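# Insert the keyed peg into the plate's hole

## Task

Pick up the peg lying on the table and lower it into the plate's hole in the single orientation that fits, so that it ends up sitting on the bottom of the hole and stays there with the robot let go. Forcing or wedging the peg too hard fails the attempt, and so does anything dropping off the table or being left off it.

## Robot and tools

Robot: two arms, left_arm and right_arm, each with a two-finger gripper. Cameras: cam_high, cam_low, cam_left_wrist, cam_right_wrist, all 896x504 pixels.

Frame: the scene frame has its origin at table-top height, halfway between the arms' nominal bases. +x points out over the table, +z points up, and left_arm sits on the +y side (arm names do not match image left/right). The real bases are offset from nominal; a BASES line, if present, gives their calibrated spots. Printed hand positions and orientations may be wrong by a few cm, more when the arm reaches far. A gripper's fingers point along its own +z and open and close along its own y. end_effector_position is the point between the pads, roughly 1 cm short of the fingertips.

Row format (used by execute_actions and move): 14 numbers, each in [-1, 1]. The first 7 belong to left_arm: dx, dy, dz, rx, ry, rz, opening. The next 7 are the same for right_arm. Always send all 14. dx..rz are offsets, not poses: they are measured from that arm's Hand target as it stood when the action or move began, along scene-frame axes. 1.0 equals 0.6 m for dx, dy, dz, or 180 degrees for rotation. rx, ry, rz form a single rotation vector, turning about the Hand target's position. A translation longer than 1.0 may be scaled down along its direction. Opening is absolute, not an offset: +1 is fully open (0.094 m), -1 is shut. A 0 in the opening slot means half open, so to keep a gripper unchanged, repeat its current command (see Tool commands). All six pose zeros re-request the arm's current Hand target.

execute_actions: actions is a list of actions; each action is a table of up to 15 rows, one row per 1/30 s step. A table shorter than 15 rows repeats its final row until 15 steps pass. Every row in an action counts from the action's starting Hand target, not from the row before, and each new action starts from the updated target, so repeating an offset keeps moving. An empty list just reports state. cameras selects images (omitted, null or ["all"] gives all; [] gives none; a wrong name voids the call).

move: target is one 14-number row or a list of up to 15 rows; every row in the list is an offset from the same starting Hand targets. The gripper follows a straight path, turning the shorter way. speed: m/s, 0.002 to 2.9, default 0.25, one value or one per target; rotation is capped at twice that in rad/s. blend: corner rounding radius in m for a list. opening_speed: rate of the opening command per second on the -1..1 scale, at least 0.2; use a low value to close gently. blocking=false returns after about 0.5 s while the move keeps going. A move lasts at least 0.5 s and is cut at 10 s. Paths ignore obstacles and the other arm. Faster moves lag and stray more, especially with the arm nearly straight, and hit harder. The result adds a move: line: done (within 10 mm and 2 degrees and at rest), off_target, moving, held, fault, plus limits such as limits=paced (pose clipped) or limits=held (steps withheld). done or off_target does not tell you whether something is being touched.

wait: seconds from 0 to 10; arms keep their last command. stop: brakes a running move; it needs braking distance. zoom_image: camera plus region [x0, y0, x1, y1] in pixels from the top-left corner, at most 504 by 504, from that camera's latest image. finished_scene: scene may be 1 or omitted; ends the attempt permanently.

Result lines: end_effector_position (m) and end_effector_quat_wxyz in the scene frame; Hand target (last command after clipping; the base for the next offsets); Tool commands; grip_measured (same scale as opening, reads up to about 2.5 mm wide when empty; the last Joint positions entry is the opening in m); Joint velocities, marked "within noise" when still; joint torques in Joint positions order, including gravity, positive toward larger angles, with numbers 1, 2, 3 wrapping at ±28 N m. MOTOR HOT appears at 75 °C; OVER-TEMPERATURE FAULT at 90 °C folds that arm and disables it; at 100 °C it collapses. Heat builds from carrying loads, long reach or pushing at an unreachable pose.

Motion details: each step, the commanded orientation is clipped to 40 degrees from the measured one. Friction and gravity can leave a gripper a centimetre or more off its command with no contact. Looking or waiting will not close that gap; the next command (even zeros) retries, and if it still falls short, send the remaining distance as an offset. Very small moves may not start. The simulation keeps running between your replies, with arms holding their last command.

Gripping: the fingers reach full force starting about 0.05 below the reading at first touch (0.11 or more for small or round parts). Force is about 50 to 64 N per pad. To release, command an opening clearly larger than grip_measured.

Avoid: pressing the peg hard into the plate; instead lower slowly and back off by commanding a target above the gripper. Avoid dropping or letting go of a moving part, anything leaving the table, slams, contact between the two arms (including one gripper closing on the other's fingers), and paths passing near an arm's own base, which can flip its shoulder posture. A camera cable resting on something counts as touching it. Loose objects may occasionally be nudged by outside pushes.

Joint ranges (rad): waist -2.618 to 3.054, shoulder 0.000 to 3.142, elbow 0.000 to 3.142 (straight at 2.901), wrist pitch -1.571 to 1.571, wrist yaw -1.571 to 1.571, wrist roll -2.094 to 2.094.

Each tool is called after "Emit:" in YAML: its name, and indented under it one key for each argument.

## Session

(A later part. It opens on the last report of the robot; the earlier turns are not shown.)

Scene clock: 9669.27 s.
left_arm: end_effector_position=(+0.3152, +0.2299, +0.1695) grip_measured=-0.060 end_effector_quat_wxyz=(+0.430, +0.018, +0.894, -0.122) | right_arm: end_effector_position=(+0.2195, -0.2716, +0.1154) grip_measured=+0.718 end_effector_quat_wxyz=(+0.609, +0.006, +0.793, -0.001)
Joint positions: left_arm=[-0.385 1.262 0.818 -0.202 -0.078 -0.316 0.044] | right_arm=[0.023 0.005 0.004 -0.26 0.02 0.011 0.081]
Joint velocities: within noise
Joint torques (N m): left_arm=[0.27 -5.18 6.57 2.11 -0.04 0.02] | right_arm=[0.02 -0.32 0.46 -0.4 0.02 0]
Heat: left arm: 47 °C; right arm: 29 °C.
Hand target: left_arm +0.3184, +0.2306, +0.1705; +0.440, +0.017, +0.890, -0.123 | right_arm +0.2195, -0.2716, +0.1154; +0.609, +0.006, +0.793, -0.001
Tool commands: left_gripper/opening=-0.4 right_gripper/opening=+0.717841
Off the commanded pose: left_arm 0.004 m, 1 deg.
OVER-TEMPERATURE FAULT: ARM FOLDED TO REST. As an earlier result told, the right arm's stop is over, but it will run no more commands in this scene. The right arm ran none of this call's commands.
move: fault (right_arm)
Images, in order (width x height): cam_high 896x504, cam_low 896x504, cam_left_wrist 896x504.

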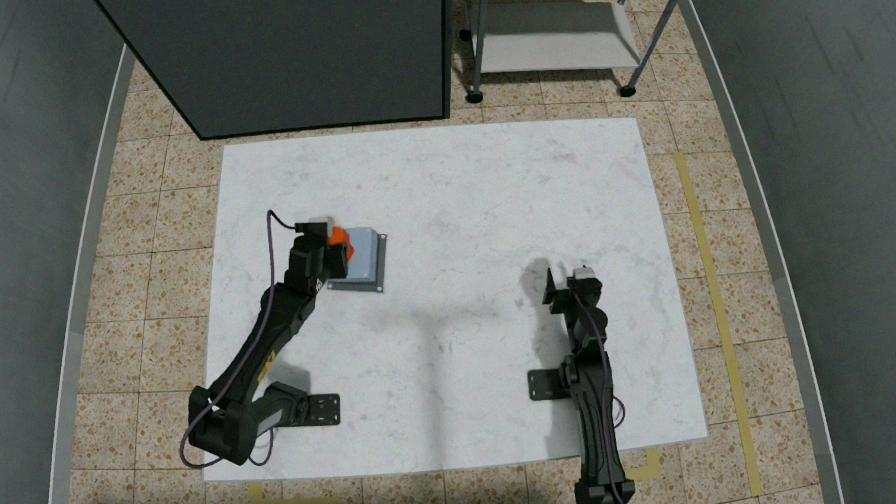

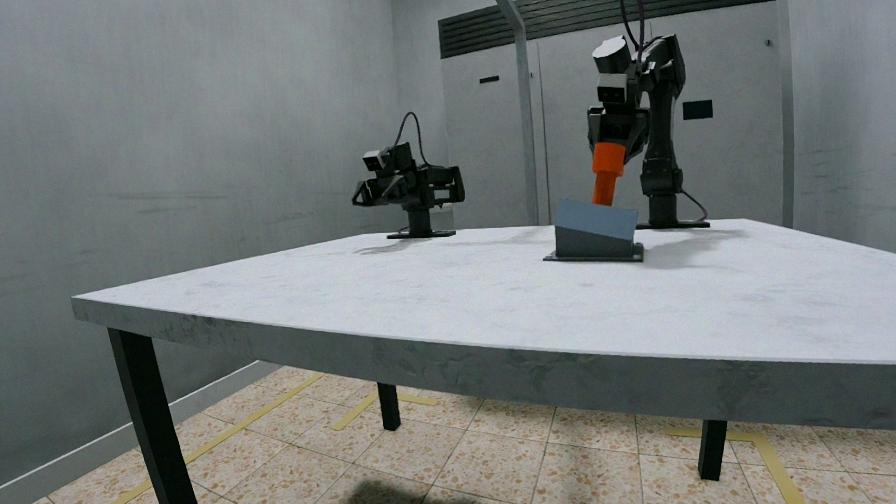

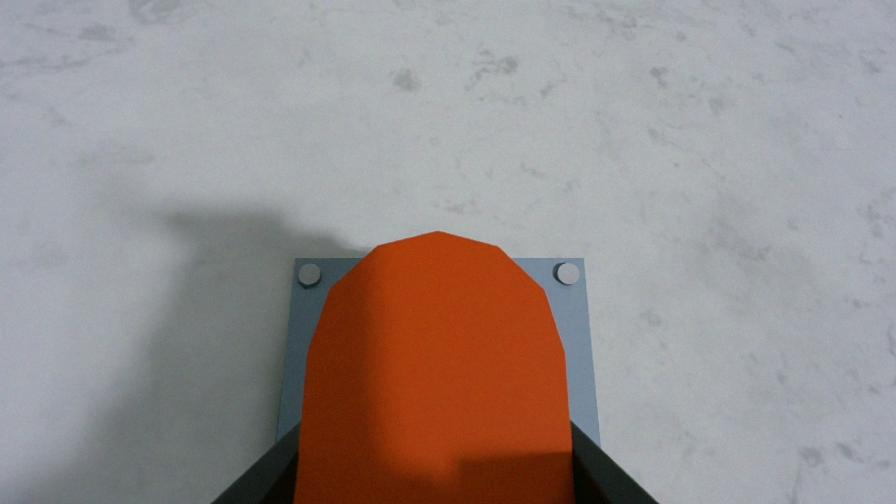

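Emit:
move:
  target: [0.0007, 0.003, 0.003, -0.0002, 0.0004, 0.002, -0.4, 0, 0, 0, 0, 0, 0, 0.45]
  speed: 0.03
  cameras: ["cam_high", "cam_low", "cam_left_wrist"]

Emit:
zoom_image:
  camera: "cam_low"
  region: [580, 155, 640, 215]

Emit:
zoom_image:
  camera: "cam_high"
  region: [330, 230, 370, 270]

Scene clock: 9733.07 s.
left_arm: end_effector_position=(+0.3153, +0.2299, +0.1697) grip_measured=-0.060 end_effector_quat_wxyz=(+0.430, +0.018, +0.894, -0.123) | right_arm: end_effector_position=(+0.2195, -0.2716, +0.1154) grip_measured=+0.718 end_effector_quat_wxyz=(+0.609, +0.006, +0.793, -0.001)
Joint positions: left_arm=[-0.385 1.262 0.818 -0.201 -0.078 -0.316 0.044] | right_arm=[0.023 0.005 0.004 -0.26 0.02 0.011 0.081]
Joint velocities: within noise
Joint torques (N m): left_arm=[0.61 -5.35 7.05 2 -0.05 -0.01] | right_arm=[0.01 -0.32 0.46 -0.4 0.02 0]
Heat: left arm: 47 °C; right arm: 29 °C.
Hand target: left_arm +0.3189, +0.2323, +0.1724; +0.439, +0.014, +0.890, -0.122 | right_arm +0.2195, -0.2716, +0.1154; +0.609, +0.006, +0.793, -0.001
Tool commands: left_gripper/opening=-0.4 right_gripper/opening=+0.717841
Off the commanded pose: left_arm 0.005 m, 1 deg.
OVER-TEMPERATURE FAULT: ARM FOLDED TO REST. As an earlier result told, the right arm's stop is over, but it will run no more commands in this scene. The right arm ran none of this call's commands.
move: fault (right_arm)
Images, in order (width x height): cam_high 896x504, cam_low 896x504, cam_left_wrist 896x504.

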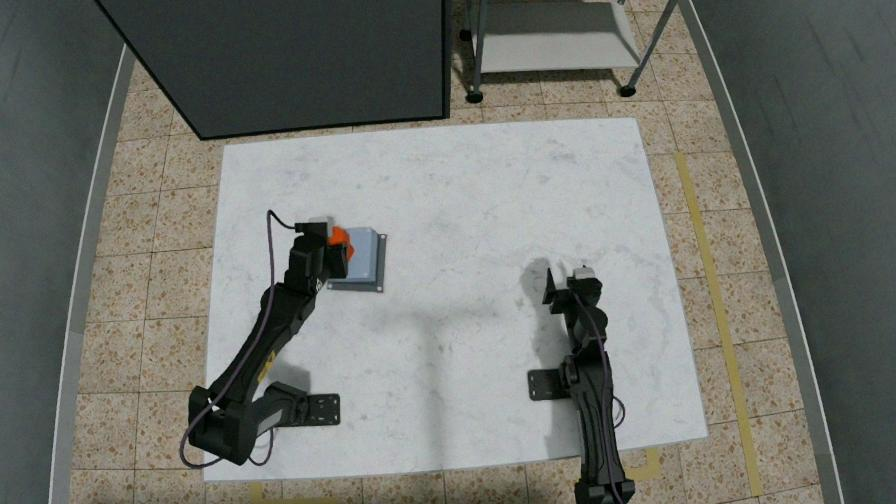

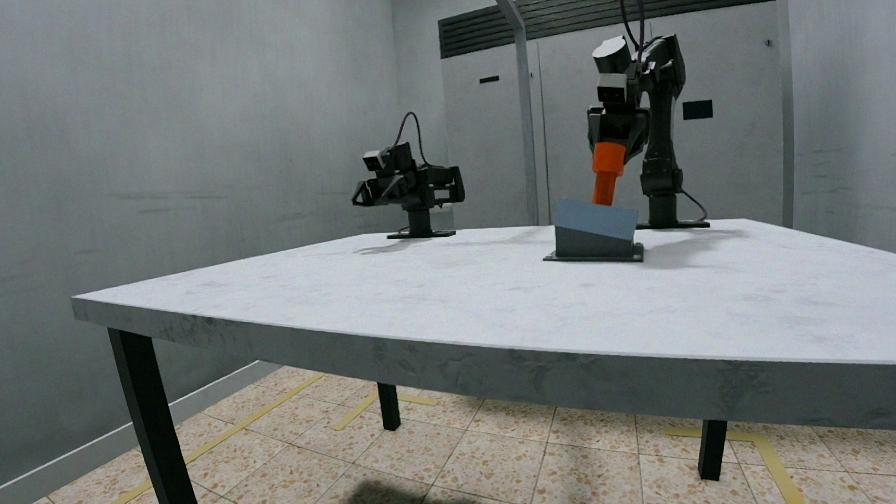

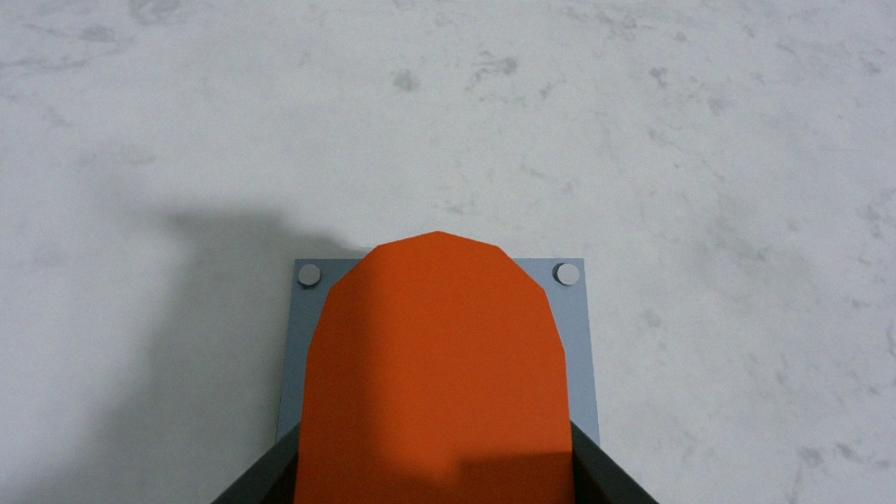

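Scaled by 8.400 from the camera's 896x504 image, which has a finer 1280x720 frame.

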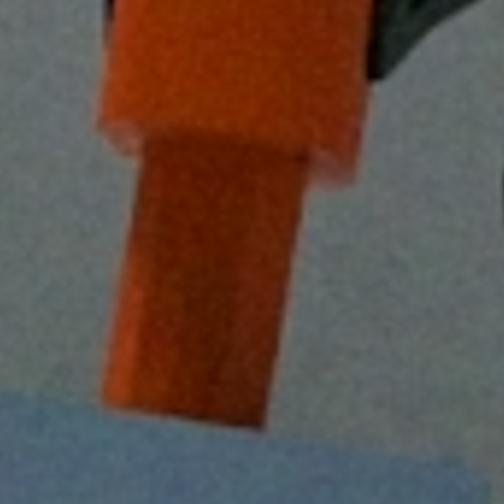

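Scaled by 12.600 from the camera's 896x504 image, which has a finer 1280x720 frame.

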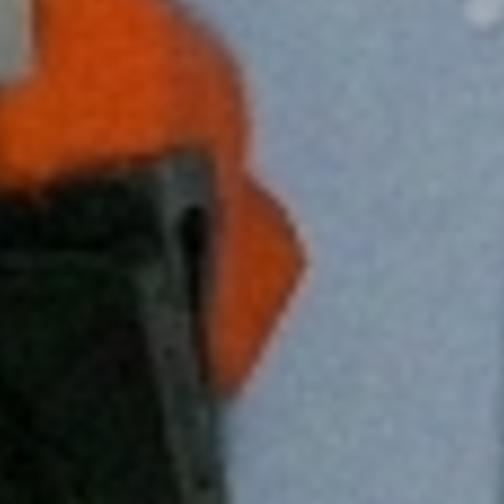

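Emit:
move:
  target:
    - [-0.003, 0.0162, 0.071, -0.0002, 0.0004, 0.002, -0.4, 0, 0, 0, 0, 0, 0, 0.45]
    - [-0.003, 0.0062, 0.051, -0.0002, 0.0004, 0.002, -0.4, 0, 0, 0, 0, 0, 0, 0.45]
    - [-0.003, -0.0012, 0.0138, -0.0002, 0.0004, 0.002, -0.4, 0, 0, 0, 0, 0, 0, 0.45]
    - [-0.0015, -0.004, 0.001, -0.0002, 0.0004, 0.002, -0.4, 0, 0, 0, 0, 0, 0, 0.45]
  speed: [0.06, 0.05, 0.05, 0.03]
  cameras: ["cam_high", "cam_low", "cam_left_wrist"]

Emit:
zoom_image:
  camera: "cam_left_wrist"
  region: [285, 240, 325, 280]

Emit:
zoom_image:
  camera: "cam_left_wrist"
  region: [565, 240, 605, 280]

Emit:
zoom_image:
  camera: "cam_left_wrist"
  region: [270, 400, 310, 440]

Emit:
zoom_image:
  camera: "cam_left_wrist"
  region: [575, 400, 615, 440]

Emit:
zoom_image:
  camera: "cam_low"
  region: [580, 155, 640, 215]

Emit:
zoom_image:
  camera: "cam_high"
  region: [330, 230, 370, 270]

Scene clock: 9793.60 s.
left_arm: end_effector_position=(+0.3154, +0.2322, +0.1733) grip_measured=-0.060 end_effector_quat_wxyz=(+0.431, +0.013, +0.894, -0.121) | right_arm: end_effector_position=(+0.2195, -0.2716, +0.1154) grip_measured=+0.718 end_effector_quat_wxyz=(+0.609, +0.006, +0.793, -0.001)
Joint positions: left_arm=[-0.381 1.256 0.828 -0.217 -0.083 -0.322 0.044] | right_arm=[0.023 0.005 0.004 -0.26 0.02 0.011 0.081]
Joint velocities: within noise
Joint torques (N m): left_arm=[-0.69 -4.67 6.68 2.1 -0.15 -0.06] | right_arm=[0.02 -0.32 0.44 -0.4 0.02 0]
Heat: left arm: 47 °C; right arm: 29 °C.
Hand target: left_arm +0.3180, +0.2300, +0.1729; +0.439, +0.011, +0.890, -0.121 | right_arm +0.2195, -0.2716, +0.1154; +0.609, +0.006, +0.793, -0.001
Tool commands: left_gripper/opening=-0.4 right_gripper/opening=+0.717841
Off the commanded pose: left_arm 0.003 m, 1 deg.
OVER-TEMPERATURE FAULT: ARM FOLDED TO REST. As an earlier result told, the right arm's stop is over, but it will run no more commands in this scene. The right arm ran none of this call's commands.
move: fault (right_arm)
Images, in order (width x height): cam_high 896x504, cam_low 896x504, cam_left_wrist 896x504.

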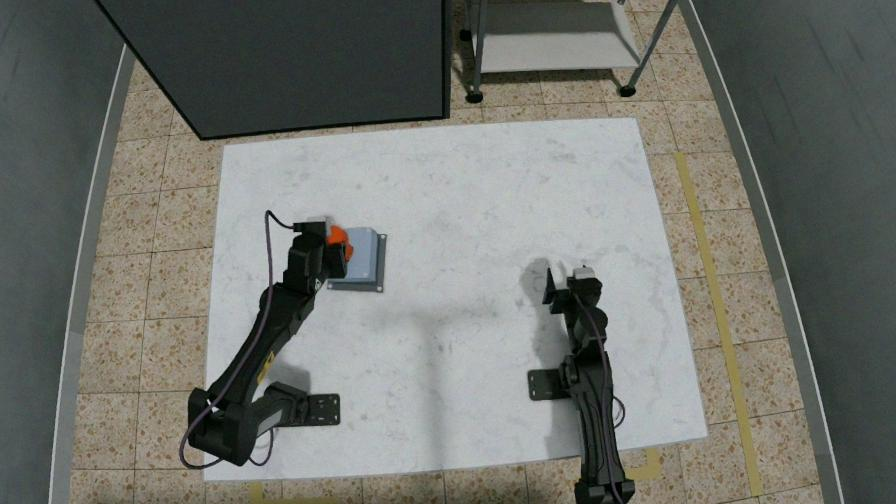

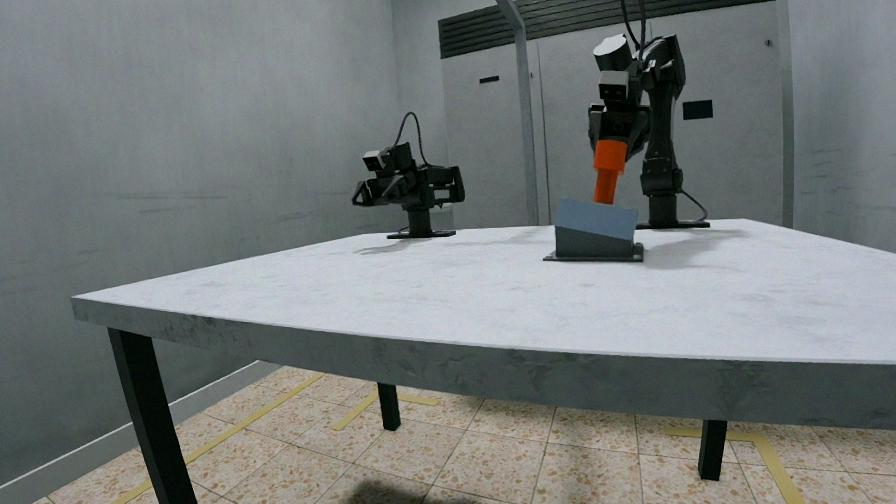

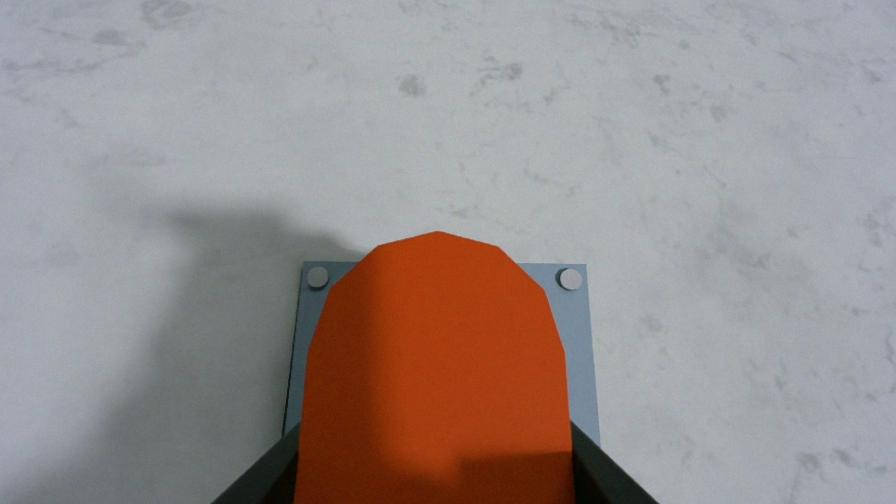

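Scaled by 12.600 from the camera's 896x504 image, which has a finer 1280x720 frame.

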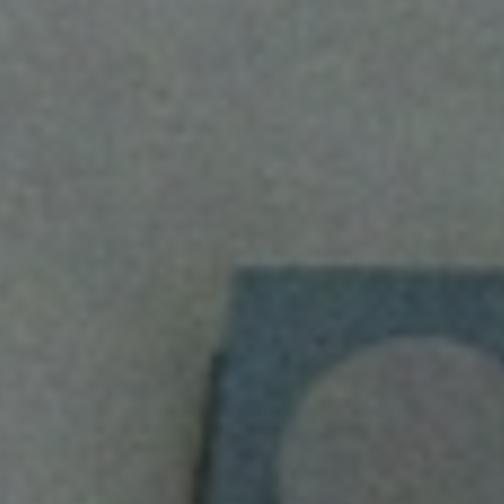

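Scaled by 12.600 from the camera's 896x504 image, which has a finer 1280x720 frame.

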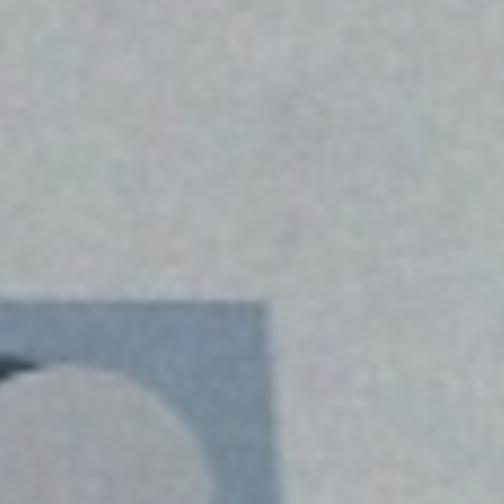

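Scaled by 12.600 from the camera's 896x504 image, which has a finer 1280x720 frame.

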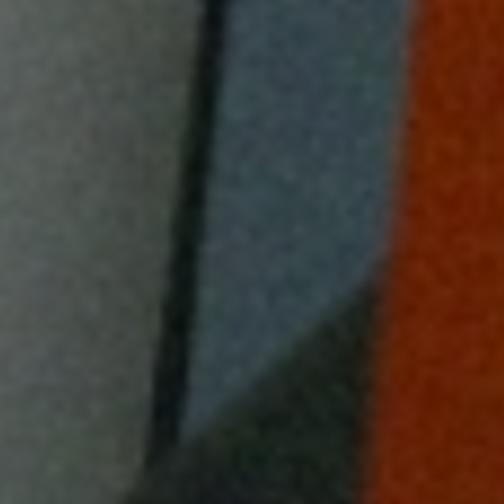

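Scaled by 12.600 from the camera's 896x504 image, which has a finer 1280x720 frame.

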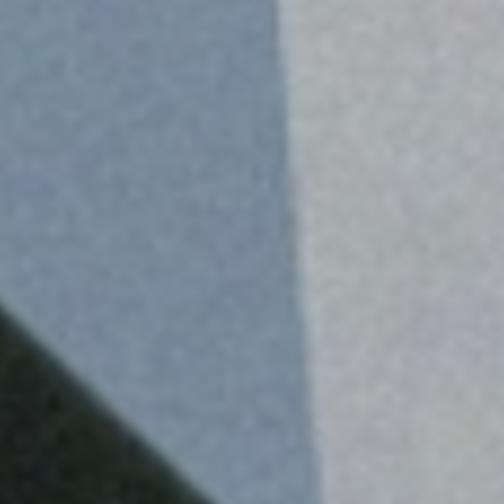

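Scaled by 8.400 from the camera's 896x504 image, which has a finer 1280x720 frame.

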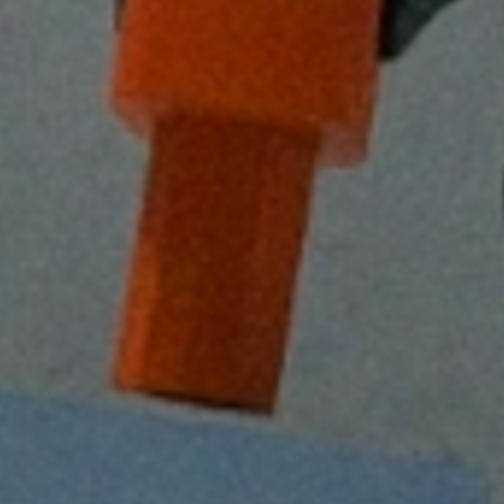

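Scaled by 12.600 from the camera's 896x504 image, which has a finer 1280x720 frame.

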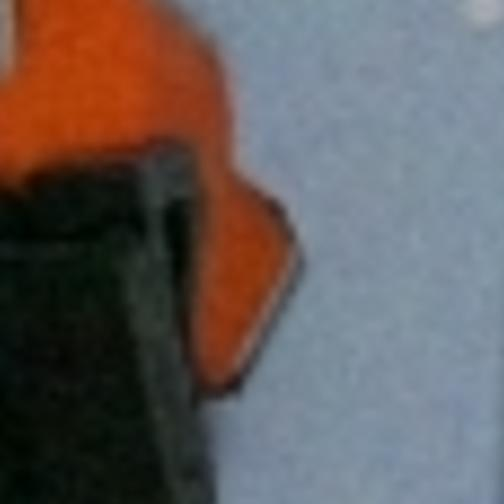

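Emit:
move:
  target: [0.001, -0.0025, -0.0128, 0, 0, 0, -0.4, 0, 0, 0, 0, 0, 0, 0.45]
  speed: 0.03
  cameras: ["cam_high", "cam_low", "cam_left_wrist"]

Emit:
zoom_image:
  camera: "cam_low"
  region: [580, 155, 640, 215]

Emit:
zoom_image:
  camera: "cam_high"
  region: [330, 230, 370, 270]

Scene clock: 9830.90 s.
left_arm: end_effector_position=(+0.3168, +0.2309, +0.1682) grip_measured=-0.060 end_effector_quat_wxyz=(+0.434, +0.012, +0.893, -0.122) | right_arm: end_effector_position=(+0.2195, -0.2716, +0.1154) grip_measured=+0.718 end_effector_quat_wxyz=(+0.609, +0.006, +0.793, -0.001)
Joint positions: left_arm=[-0.385 1.265 0.807 -0.18 -0.089 -0.325 0.044] | right_arm=[0.023 0.005 0.004 -0.26 0.02 0.011 0.081]
Joint velocities: within noise
Joint torques (N m): left_arm=[-0.73 -4.46 6.46 2.08 -0.14 -0.06] | right_arm=[0.02 -0.32 0.46 -0.4 0.01 0]
Heat: left arm: 45 °C; right arm: 29 °C.
Hand target: left_arm +0.3186, +0.2285, +0.1652; +0.439, +0.011, +0.890, -0.121 | right_arm +0.2195, -0.2716, +0.1154; +0.609, +0.006, +0.793, -0.001
Tool commands: left_gripper/opening=-0.4 right_gripper/opening=+0.717841
Off the commanded pose: left_arm 0.004 m, 1 deg.
OVER-TEMPERATURE FAULT: ARM FOLDED TO REST. As an earlier result told, the right arm's stop is over, but it will run no more commands in this scene. The right arm ran none of this call's commands.
move: fault (right_arm)
Images, in order (width x height): cam_high 896x504, cam_low 896x504, cam_left_wrist 896x504.

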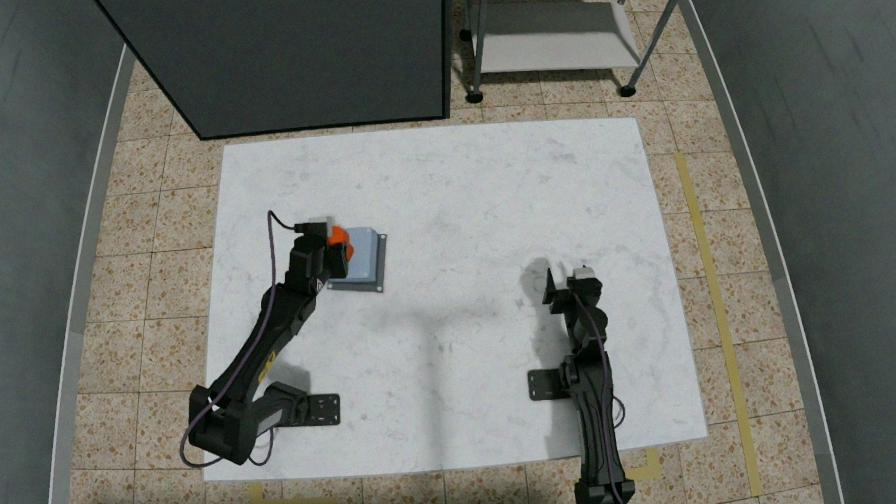

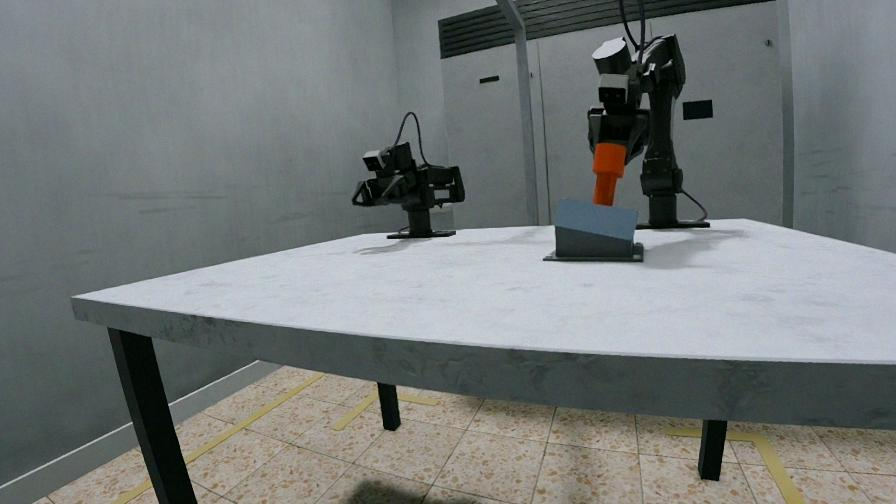

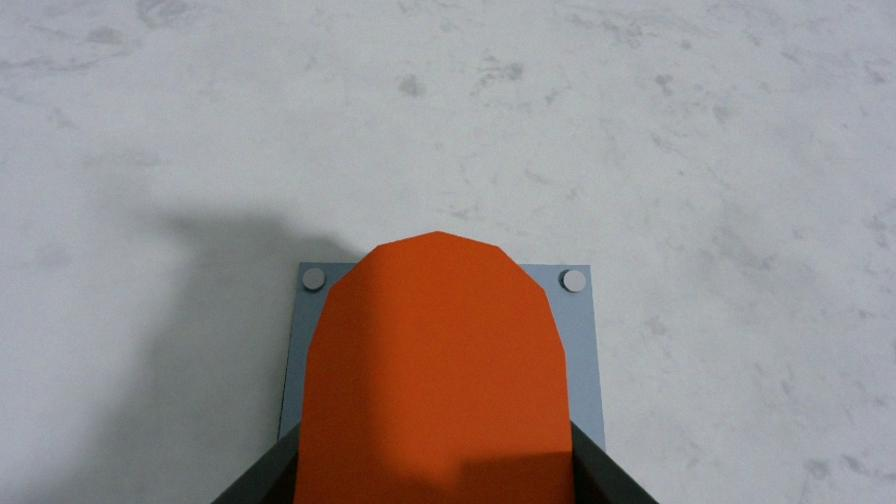

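Scaled by 8.400 from the camera's 896x504 image, which has a finer 1280x720 frame.

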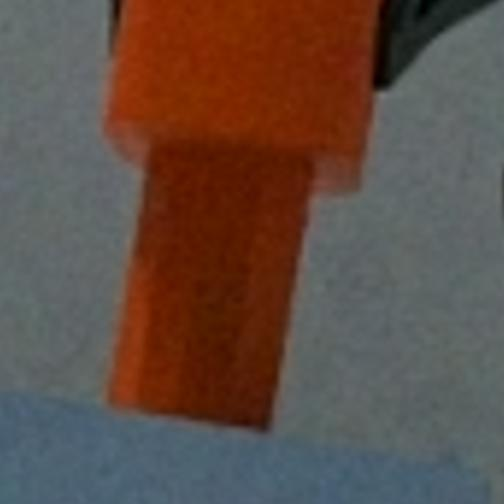

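Scaled by 12.600 from the camera's 896x504 image, which has a finer 1280x720 frame.

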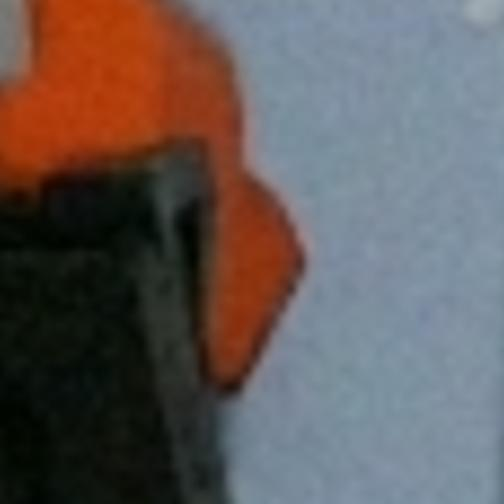

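Emit:
move:
  target: [0.0002, -0.0018, -0.009, 0, 0, 0, -0.4, 0, 0, 0, 0, 0, 0, 0.45]
  speed: 0.03
  cameras: ["cam_high", "cam_low", "cam_left_wrist"]

Emit:
zoom_image:
  camera: "cam_low"
  region: [580, 155, 640, 215]

Emit:
zoom_image:
  camera: "cam_high"
  region: [330, 230, 370, 270]

Scene clock: 9840.87 s.
left_arm: end_effector_position=(+0.3171, +0.2307, +0.1677) grip_measured=-0.060 end_effector_quat_wxyz=(+0.437, +0.011, +0.891, -0.120) | right_arm: end_effector_position=(+0.2195, -0.2716, +0.1154) grip_measured=+0.718 end_effector_quat_wxyz=(+0.609, +0.006, +0.793, -0.001)
Joint positions: left_arm=[-0.389 1.265 0.8 -0.168 -0.096 -0.326 0.044] | right_arm=[0.023 0.005 0.004 -0.26 0.02 0.011 0.081]
Joint velocities: within noise
Joint torques (N m): left_arm=[-0.69 -3.81 5.75 2.19 -0.09 -0.08] | right_arm=[0.02 -0.32 0.46 -0.4 0.02 0]
Heat: left arm: 46 °C; right arm: 29 °C.
Hand target: left_arm +0.3187, +0.2274, +0.1598; +0.439, +0.011, +0.890, -0.121 | right_arm +0.2195, -0.2716, +0.1154; +0.609, +0.006, +0.793, -0.001
Tool commands: left_gripper/opening=-0.4 right_gripper/opening=+0.717841
Off the commanded pose: left_arm 0.009 m, 0 deg.
OVER-TEMPERATURE FAULT: ARM FOLDED TO REST. As an earlier result told, the right arm's stop is over, but it will run no more commands in this scene. The right arm ran none of this call's commands.
move: fault (right_arm)
Images, in order (width x height): cam_high 896x504, cam_low 896x504, cam_left_wrist 896x504.

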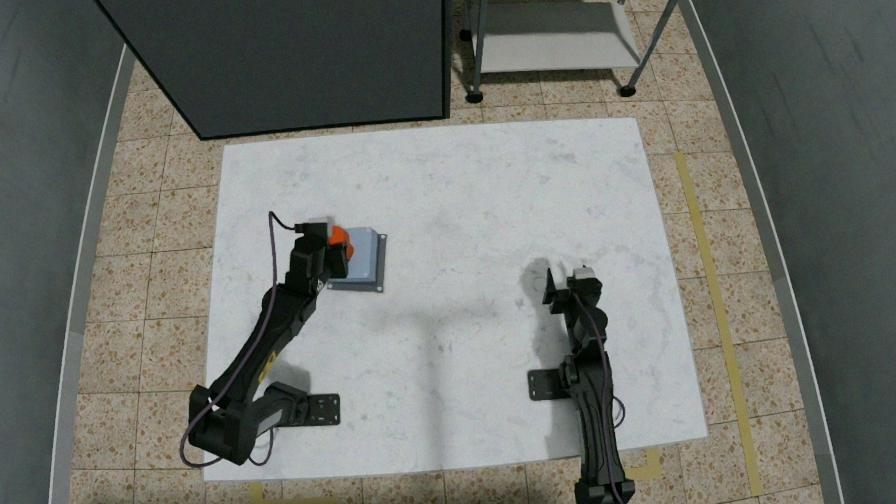

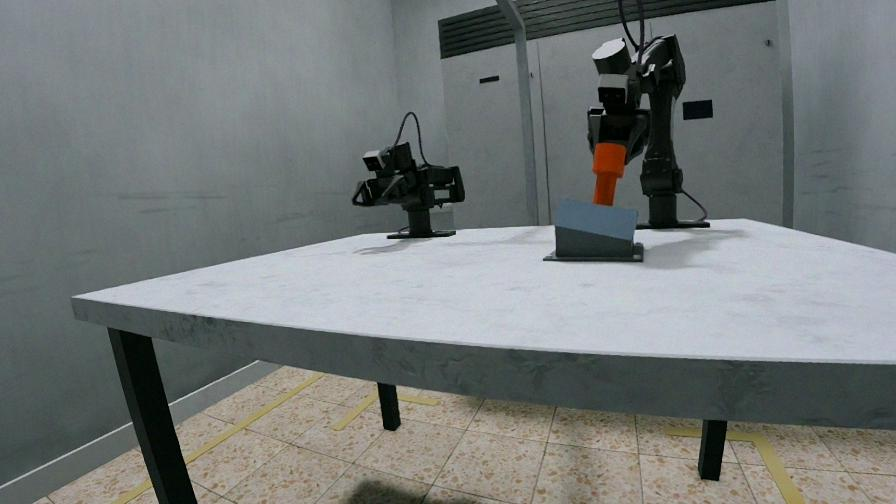

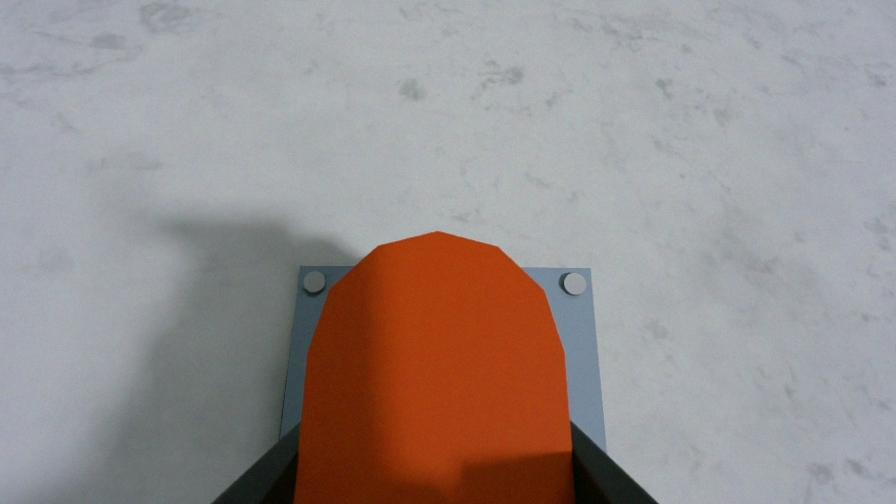

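Scaled by 8.400 from the camera's 896x504 image, which has a finer 1280x720 frame.

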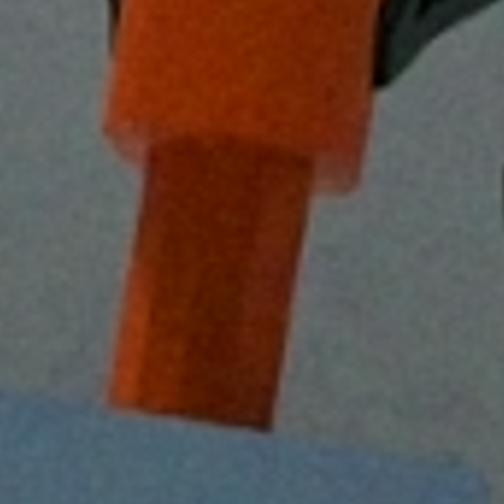

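Scaled by 12.600 from the camera's 896x504 image, which has a finer 1280x720 frame.

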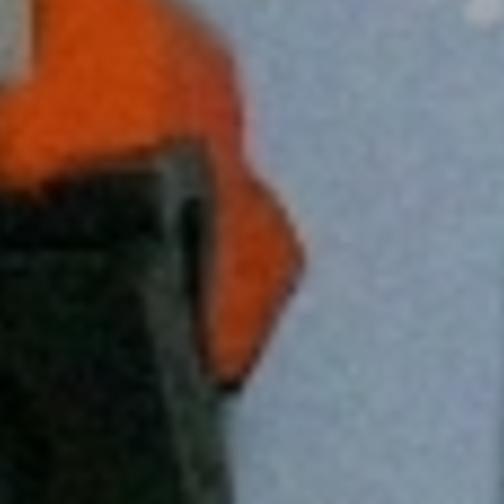

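Emit:
move:
  target:
    - [-0.01, 0.001, 0.002, 0, 0, 0, -0.4, 0, 0, 0, 0, 0, 0, 0.45]
  speed: 0.01
  cameras: ["cam_high", "cam_low", "cam_left_wrist"]

Emit:
zoom_image:
  camera: "cam_high"
  region: [330, 230, 370, 270]

Scene clock: 9861.17 s.
left_arm: end_effector_position=(+0.3160, +0.2301, +0.1673) grip_measured=-0.060 end_effector_quat_wxyz=(+0.440, +0.012, +0.890, -0.119) | right_arm: end_effector_position=(+0.2195, -0.2716, +0.1154) grip_measured=+0.718 end_effector_quat_wxyz=(+0.609, +0.006, +0.793, -0.001)
Joint positions: left_arm=[-0.396 1.26 0.792 -0.159 -0.107 -0.327 0.044] | right_arm=[0.023 0.005 0.004 -0.26 0.02 0.011 0.081]
Joint velocities: within noise
Joint torques (N m): left_arm=[-0.76 -5.48 5.46 1.98 -0.06 -0.1] | right_arm=[0.03 -0.31 0.46 -0.4 0.02 0]
Heat: left arm: 47 °C; right arm: 29 °C.
Hand target: left_arm +0.3127, +0.2280, +0.1609; +0.439, +0.011, +0.890, -0.121 | right_arm +0.2195, -0.2716, +0.1154; +0.609, +0.006, +0.793, -0.001
Tool commands: left_gripper/opening=-0.4 right_gripper/opening=+0.717841
Off the commanded pose: left_arm 0.007 m, 0 deg.
OVER-TEMPERATURE FAULT: ARM FOLDED TO REST. As an earlier result told, the right arm's stop is over, but it will run no more commands in this scene. The right arm ran none of this call's commands.
move: fault (right_arm)
Images, in order (width x height): cam_high 896x504, cam_low 896x504, cam_left_wrist 896x504.

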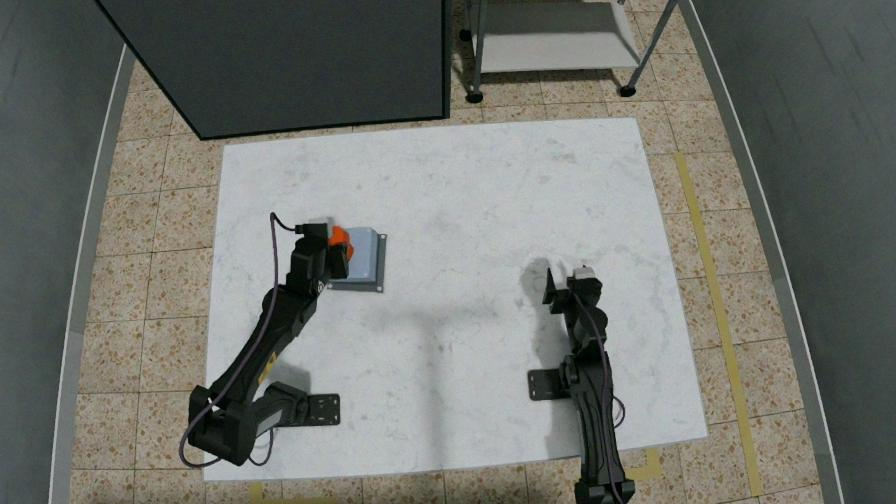

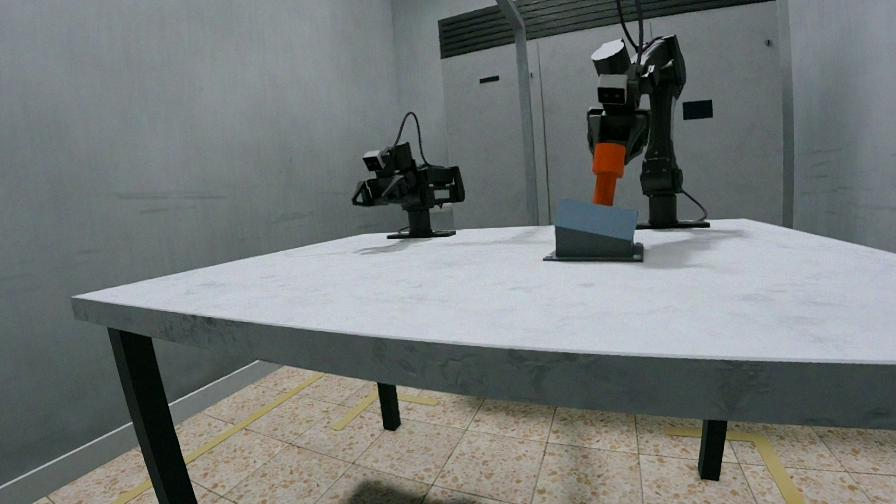

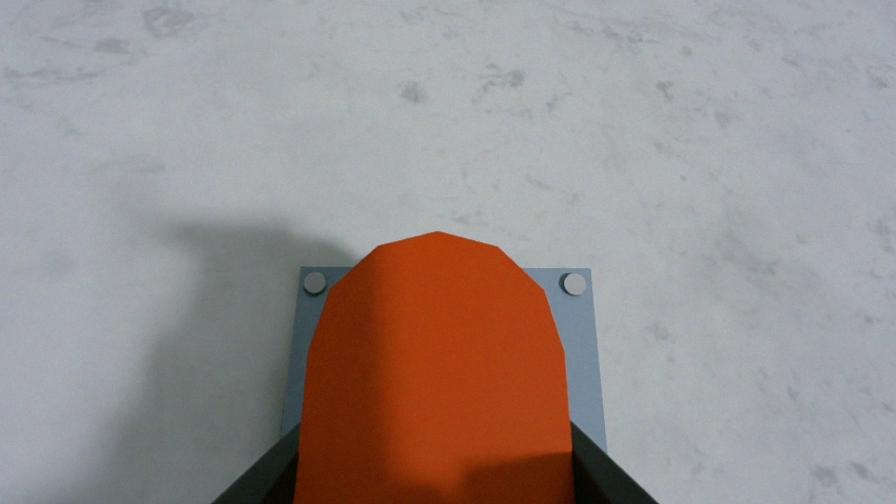

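Scaled by 12.600 from the camera's 896x504 image, which has a finer 1280x720 frame.

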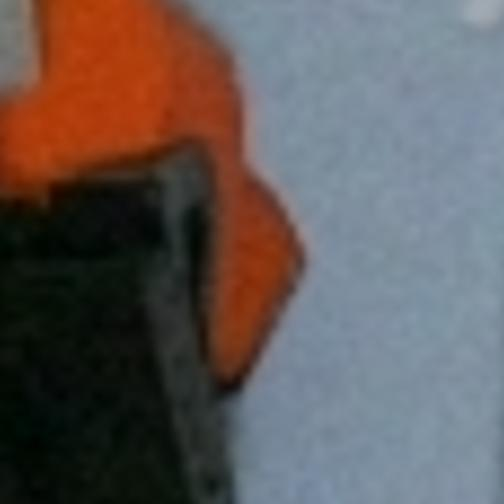

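Emit:
move:
  target:
    - [0.0068, 0.0233, 0.0902, 0, 0, -0.0011, -0.4, 0, 0, 0, 0, 0, 0, 0.45]
    - [0.0068, 0.0133, 0.0702, 0, 0, -0.0011, -0.4, 0, 0, 0, 0, 0, 0, 0.45]
    - [0.0068, 0.0062, 0.0312, 0, 0, -0.0011, -0.4, 0, 0, 0, 0, 0, 0, 0.45]
    - [0.0103, -0.0003, 0.0022, 0, 0, -0.0011, -0.4, 0, 0, 0, 0, 0, 0, 0.45]
  speed: [0.06, 0.05, 0.04, 0.03]
  blend: [0.0, 0.0, 0.003, 0.0]
  cameras: ["cam_high", "cam_low", "cam_left_wrist"]

Emit:
zoom_image:
  camera: "cam_low"
  region: [580, 155, 640, 215]

Emit:
zoom_image:
  camera: "cam_high"
  region: [330, 230, 370, 270]

Scene clock: 9915.07 s.
left_arm: end_effector_position=(+0.3170, +0.2307, +0.1680) grip_measured=-0.060 end_effector_quat_wxyz=(+0.436, +0.013, +0.892, -0.122) | right_arm: end_effector_position=(+0.2195, -0.2716, +0.1154) grip_measured=+0.718 end_effector_quat_wxyz=(+0.609, +0.006, +0.793, -0.001)
Joint positions: left_arm=[-0.385 1.265 0.804 -0.174 -0.088 -0.323 0.044] | right_arm=[0.023 0.005 0.004 -0.26 0.02 0.011 0.081]
Joint velocities: within noise
Joint torques (N m): left_arm=[-0.73 -4.04 6.09 2.15 -0.11 -0.06] | right_arm=[0.02 -0.31 0.47 -0.4 0.01 0]
Heat: left arm: 48 °C; right arm: 29 °C.
Hand target: left_arm +0.3189, +0.2278, +0.1624; +0.439, +0.013, +0.890, -0.122 | right_arm +0.2195, -0.2716, +0.1154; +0.609, +0.006, +0.793, -0.001
Tool commands: left_gripper/opening=-0.4 right_gripper/opening=+0.717841
Off the commanded pose: left_arm 0.007 m, 0 deg.
OVER-TEMPERATURE FAULT: ARM FOLDED TO REST. As an earlier result told, the right arm's stop is over, but it will run no more commands in this scene. The right arm ran none of this call's commands.
move: fault (right_arm)
Images, in order (width x height): cam_high 896x504, cam_low 896x504, cam_left_wrist 896x504.

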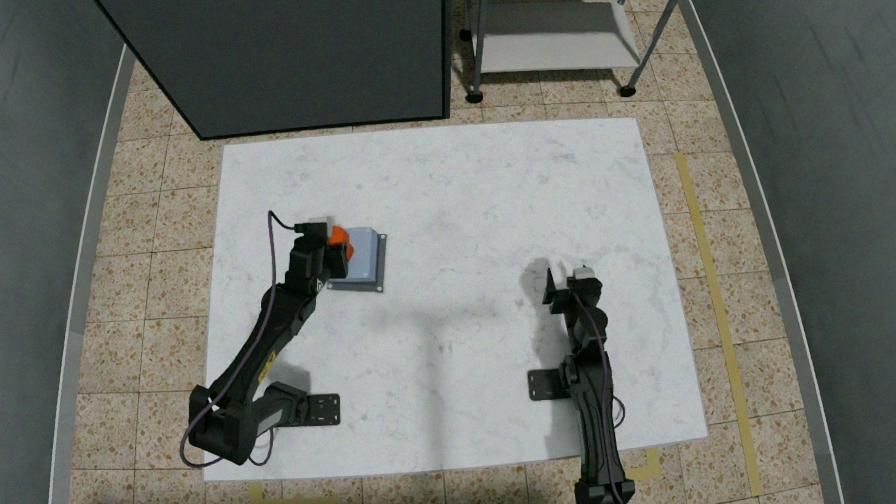

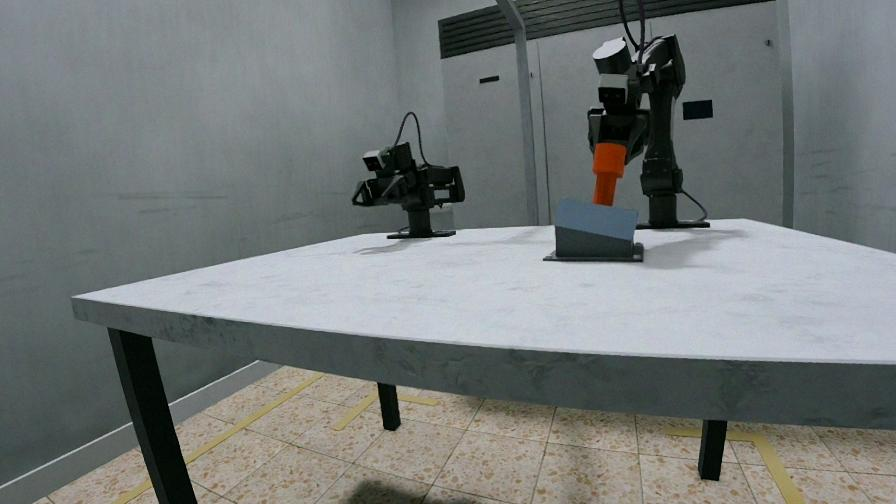

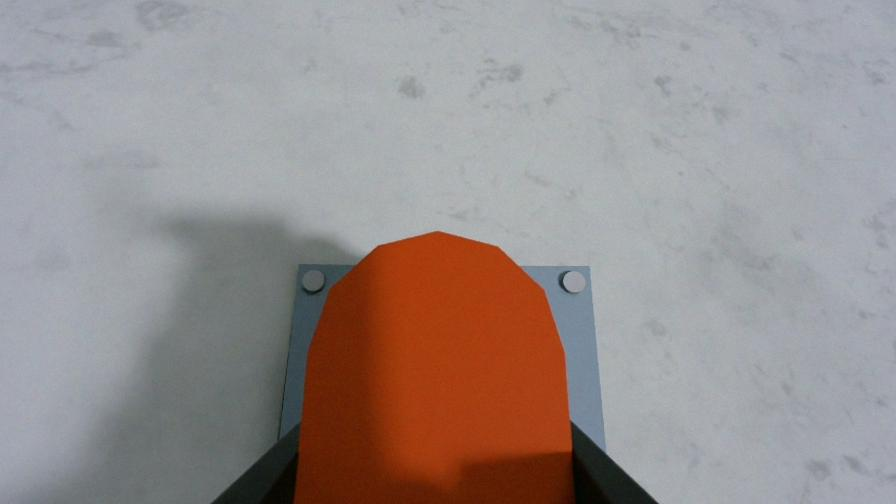

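Scaled by 8.400 from the camera's 896x504 image, which has a finer 1280x720 frame.

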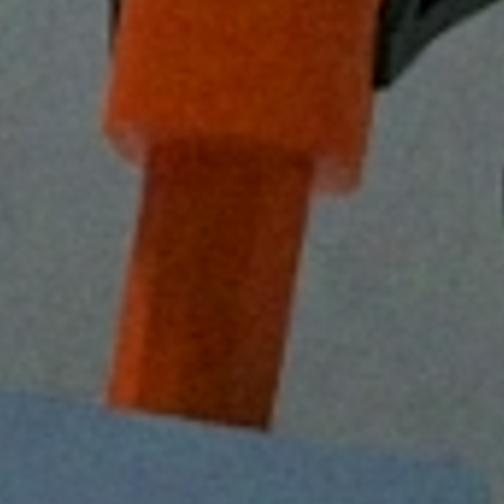

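Scaled by 12.600 from the camera's 896x504 image, which has a finer 1280x720 frame.

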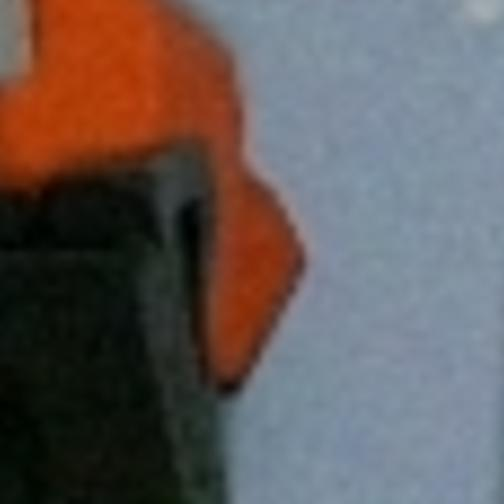

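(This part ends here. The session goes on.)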